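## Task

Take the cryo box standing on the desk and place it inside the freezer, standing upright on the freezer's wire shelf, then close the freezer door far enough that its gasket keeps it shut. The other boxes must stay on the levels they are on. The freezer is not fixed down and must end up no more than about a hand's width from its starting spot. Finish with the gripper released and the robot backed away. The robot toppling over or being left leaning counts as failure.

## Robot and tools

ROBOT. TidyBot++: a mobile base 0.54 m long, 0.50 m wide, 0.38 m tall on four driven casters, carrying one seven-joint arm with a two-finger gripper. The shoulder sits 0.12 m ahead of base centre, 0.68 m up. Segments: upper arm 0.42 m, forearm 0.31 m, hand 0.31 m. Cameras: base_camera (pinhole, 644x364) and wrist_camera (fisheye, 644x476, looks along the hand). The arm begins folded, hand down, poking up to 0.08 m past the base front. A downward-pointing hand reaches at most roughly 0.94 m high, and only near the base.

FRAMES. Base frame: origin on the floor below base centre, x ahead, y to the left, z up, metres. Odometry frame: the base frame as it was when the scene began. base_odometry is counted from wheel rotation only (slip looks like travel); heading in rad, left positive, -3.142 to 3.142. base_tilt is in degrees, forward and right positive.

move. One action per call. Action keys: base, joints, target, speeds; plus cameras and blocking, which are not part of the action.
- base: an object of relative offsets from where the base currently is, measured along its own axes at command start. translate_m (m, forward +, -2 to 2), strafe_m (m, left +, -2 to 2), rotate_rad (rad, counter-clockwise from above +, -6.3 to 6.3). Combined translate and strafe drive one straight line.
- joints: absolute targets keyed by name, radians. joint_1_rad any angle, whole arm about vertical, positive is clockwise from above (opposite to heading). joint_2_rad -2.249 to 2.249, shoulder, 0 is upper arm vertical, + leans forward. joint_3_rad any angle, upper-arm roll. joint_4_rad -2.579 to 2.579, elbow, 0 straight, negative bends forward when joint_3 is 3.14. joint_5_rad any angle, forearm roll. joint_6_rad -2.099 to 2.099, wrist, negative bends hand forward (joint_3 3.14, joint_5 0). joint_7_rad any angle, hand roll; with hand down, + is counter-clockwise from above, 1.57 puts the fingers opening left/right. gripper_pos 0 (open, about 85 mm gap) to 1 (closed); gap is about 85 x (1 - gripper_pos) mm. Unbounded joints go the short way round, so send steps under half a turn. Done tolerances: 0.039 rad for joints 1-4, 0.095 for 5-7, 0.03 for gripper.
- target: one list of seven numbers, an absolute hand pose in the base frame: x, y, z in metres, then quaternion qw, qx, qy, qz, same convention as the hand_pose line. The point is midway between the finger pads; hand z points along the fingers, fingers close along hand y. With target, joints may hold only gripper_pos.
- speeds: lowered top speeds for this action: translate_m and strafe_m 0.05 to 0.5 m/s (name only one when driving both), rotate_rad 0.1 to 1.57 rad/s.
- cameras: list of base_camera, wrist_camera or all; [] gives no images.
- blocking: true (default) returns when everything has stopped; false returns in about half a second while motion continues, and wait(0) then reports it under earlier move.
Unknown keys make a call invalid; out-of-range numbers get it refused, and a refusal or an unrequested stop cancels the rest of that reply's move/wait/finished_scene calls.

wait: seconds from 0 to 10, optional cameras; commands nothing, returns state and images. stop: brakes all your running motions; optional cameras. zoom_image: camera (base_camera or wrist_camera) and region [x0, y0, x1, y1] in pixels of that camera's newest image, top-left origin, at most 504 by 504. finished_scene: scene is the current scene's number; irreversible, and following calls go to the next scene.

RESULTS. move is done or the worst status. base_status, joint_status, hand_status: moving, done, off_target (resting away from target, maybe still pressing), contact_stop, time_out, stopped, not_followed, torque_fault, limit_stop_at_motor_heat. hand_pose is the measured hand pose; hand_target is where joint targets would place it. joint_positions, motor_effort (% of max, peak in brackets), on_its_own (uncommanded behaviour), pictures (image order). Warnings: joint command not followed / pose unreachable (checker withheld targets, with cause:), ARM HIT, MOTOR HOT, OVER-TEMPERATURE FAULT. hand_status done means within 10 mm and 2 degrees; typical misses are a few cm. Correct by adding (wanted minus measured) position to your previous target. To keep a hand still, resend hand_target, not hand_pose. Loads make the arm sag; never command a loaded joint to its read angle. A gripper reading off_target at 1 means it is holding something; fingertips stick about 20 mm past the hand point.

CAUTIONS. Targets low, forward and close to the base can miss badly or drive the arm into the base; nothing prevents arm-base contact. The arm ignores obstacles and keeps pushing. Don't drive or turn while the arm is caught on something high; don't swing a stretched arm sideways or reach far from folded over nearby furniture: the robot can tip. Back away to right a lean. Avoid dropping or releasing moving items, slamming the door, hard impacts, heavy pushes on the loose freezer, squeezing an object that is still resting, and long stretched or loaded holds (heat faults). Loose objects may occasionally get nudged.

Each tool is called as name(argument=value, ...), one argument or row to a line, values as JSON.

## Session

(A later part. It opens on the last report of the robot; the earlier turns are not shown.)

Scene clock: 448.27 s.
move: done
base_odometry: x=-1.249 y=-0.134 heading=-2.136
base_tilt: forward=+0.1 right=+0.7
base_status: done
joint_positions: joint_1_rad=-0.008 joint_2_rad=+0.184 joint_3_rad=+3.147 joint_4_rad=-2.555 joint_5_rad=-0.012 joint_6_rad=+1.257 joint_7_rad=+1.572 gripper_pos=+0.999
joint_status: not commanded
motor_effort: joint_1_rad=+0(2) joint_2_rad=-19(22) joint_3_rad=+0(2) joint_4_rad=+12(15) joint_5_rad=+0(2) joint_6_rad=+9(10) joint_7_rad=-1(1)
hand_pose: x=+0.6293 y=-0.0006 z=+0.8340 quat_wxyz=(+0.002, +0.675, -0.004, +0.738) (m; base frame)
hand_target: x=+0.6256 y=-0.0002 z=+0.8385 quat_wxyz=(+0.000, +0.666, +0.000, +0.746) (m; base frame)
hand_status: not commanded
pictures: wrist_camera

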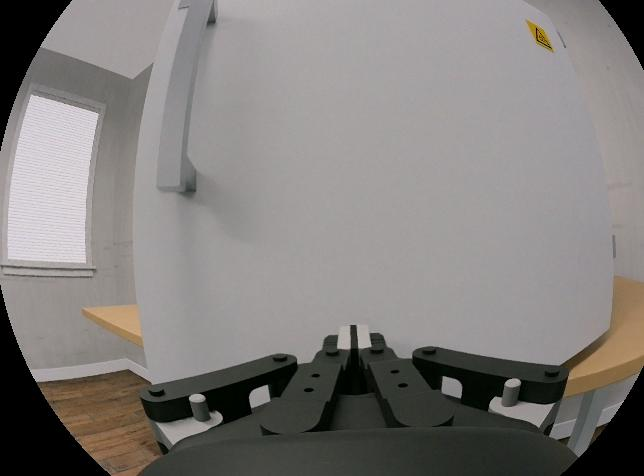

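Works. Continue; final push gently.

move(
  base={"translate_m":0.161,"strafe_m":0.122,"rotate_rad":-0.15},
  speeds={"translate_m":0.15,"rotate_rad":0.12},
  cameras=[],
)

move(
  base={"translate_m":0.155,"strafe_m":0.1,"rotate_rad":-0.17},
  speeds={"translate_m":0.12,"rotate_rad":0.12},
  cameras=["wrist_camera"],
)

Scene clock: 454.40 s.
move: done
base_odometry: x=-1.232 y=-0.335 heading=-2.288
base_tilt: forward=+0.1 right=+0.7
base_status: done
joint_positions: joint_1_rad=-0.008 joint_2_rad=+0.184 joint_3_rad=+3.147 joint_4_rad=-2.556 joint_5_rad=-0.012 joint_6_rad=+1.258 joint_7_rad=+1.572 gripper_pos=+0.999
joint_status: not commanded
motor_effort: joint_1_rad=+0(2) joint_2_rad=-20(22) joint_3_rad=+0(1) joint_4_rad=+12(16) joint_5_rad=+0(1) joint_6_rad=+8(9) joint_7_rad=-1(1)
hand_pose: x=+0.6290 y=-0.0006 z=+0.8336 quat_wxyz=(+0.002, +0.675, -0.004, +0.738) (m; base frame)
hand_target: x=+0.6256 y=-0.0002 z=+0.8385 quat_wxyz=(+0.000, +0.666, +0.000, +0.746) (m; base frame)
hand_status: not commanded
pictures: none
No camera images: "cameras" was empty.

Scene clock: 456.53 s.
move: done
base_odometry: x=-1.258 y=-0.518 heading=-2.459
base_tilt: forward=+0.1 right=+0.7
base_status: done
joint_positions: joint_1_rad=-0.001 joint_2_rad=+0.152 joint_3_rad=+3.148 joint_4_rad=-2.620 joint_5_rad=-0.012 joint_6_rad=+1.281 joint_7_rad=+1.572 gripper_pos=+0.999
joint_status: not commanded
motor_effort: joint_1_rad=+0(4) joint_2_rad=-11(21) joint_3_rad=+1(4) joint_4_rad=+21(27) joint_5_rad=+0(4) joint_6_rad=+6(9) joint_7_rad=-1(1)
hand_pose: x=+0.6066 y=-0.0045 z=+0.8295 quat_wxyz=(+0.005, +0.678, -0.006, +0.735) (m; base frame)
hand_target: x=+0.6256 y=-0.0002 z=+0.8385 quat_wxyz=(+0.000, +0.666, +0.000, +0.746) (m; base frame)
hand_status: not commanded
pictures: wrist_camera

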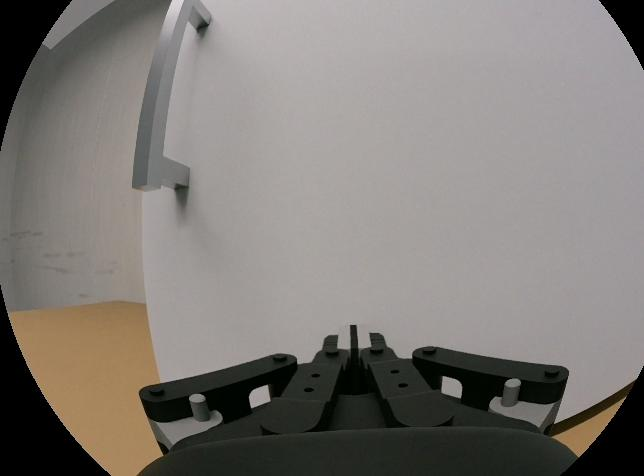

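move(
  base={"translate_m":-0.5},
  cameras=["wrist_camera"],
)

zoom_image(
  camera="wrist_camera",
  region=[180, 40, 560, 400],
)

Scene clock: 463.10 s.
move: done
base_odometry: x=-0.870 y=-0.202 heading=-2.459
base_tilt: forward=+0.1 right=+0.7
base_status: done
joint_positions: joint_1_rad=-0.001 joint_2_rad=+0.187 joint_3_rad=+3.148 joint_4_rad=-2.576 joint_5_rad=-0.012 joint_6_rad=+1.281 joint_7_rad=+1.572 gripper_pos=+0.999
joint_status: not commanded
motor_effort: joint_1_rad=+0(2) joint_2_rad=-19(23) joint_3_rad=+0(2) joint_4_rad=+12(20) joint_5_rad=+0(2) joint_6_rad=+9(10) joint_7_rad=-1(1)
hand_pose: x=+0.6235 y=-0.0046 z=+0.8309 quat_wxyz=(+0.005, +0.675, -0.006, +0.738) (m; base frame)
hand_target: x=+0.6256 y=-0.0002 z=+0.8385 quat_wxyz=(+0.000, +0.666, +0.000, +0.746) (m; base frame)
hand_status: not commanded
pictures: wrist_camera

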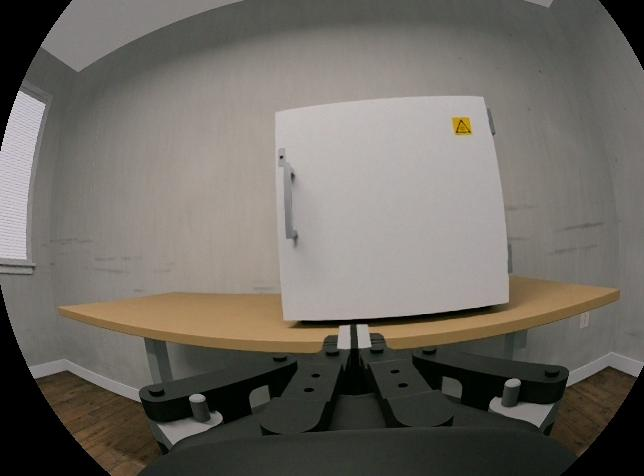

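Scaled by 1.326.

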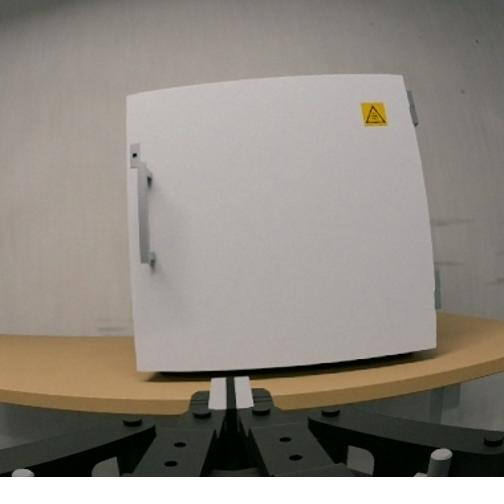

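finished_scene(
  scene=1,
)

The scene is finished: the task was done.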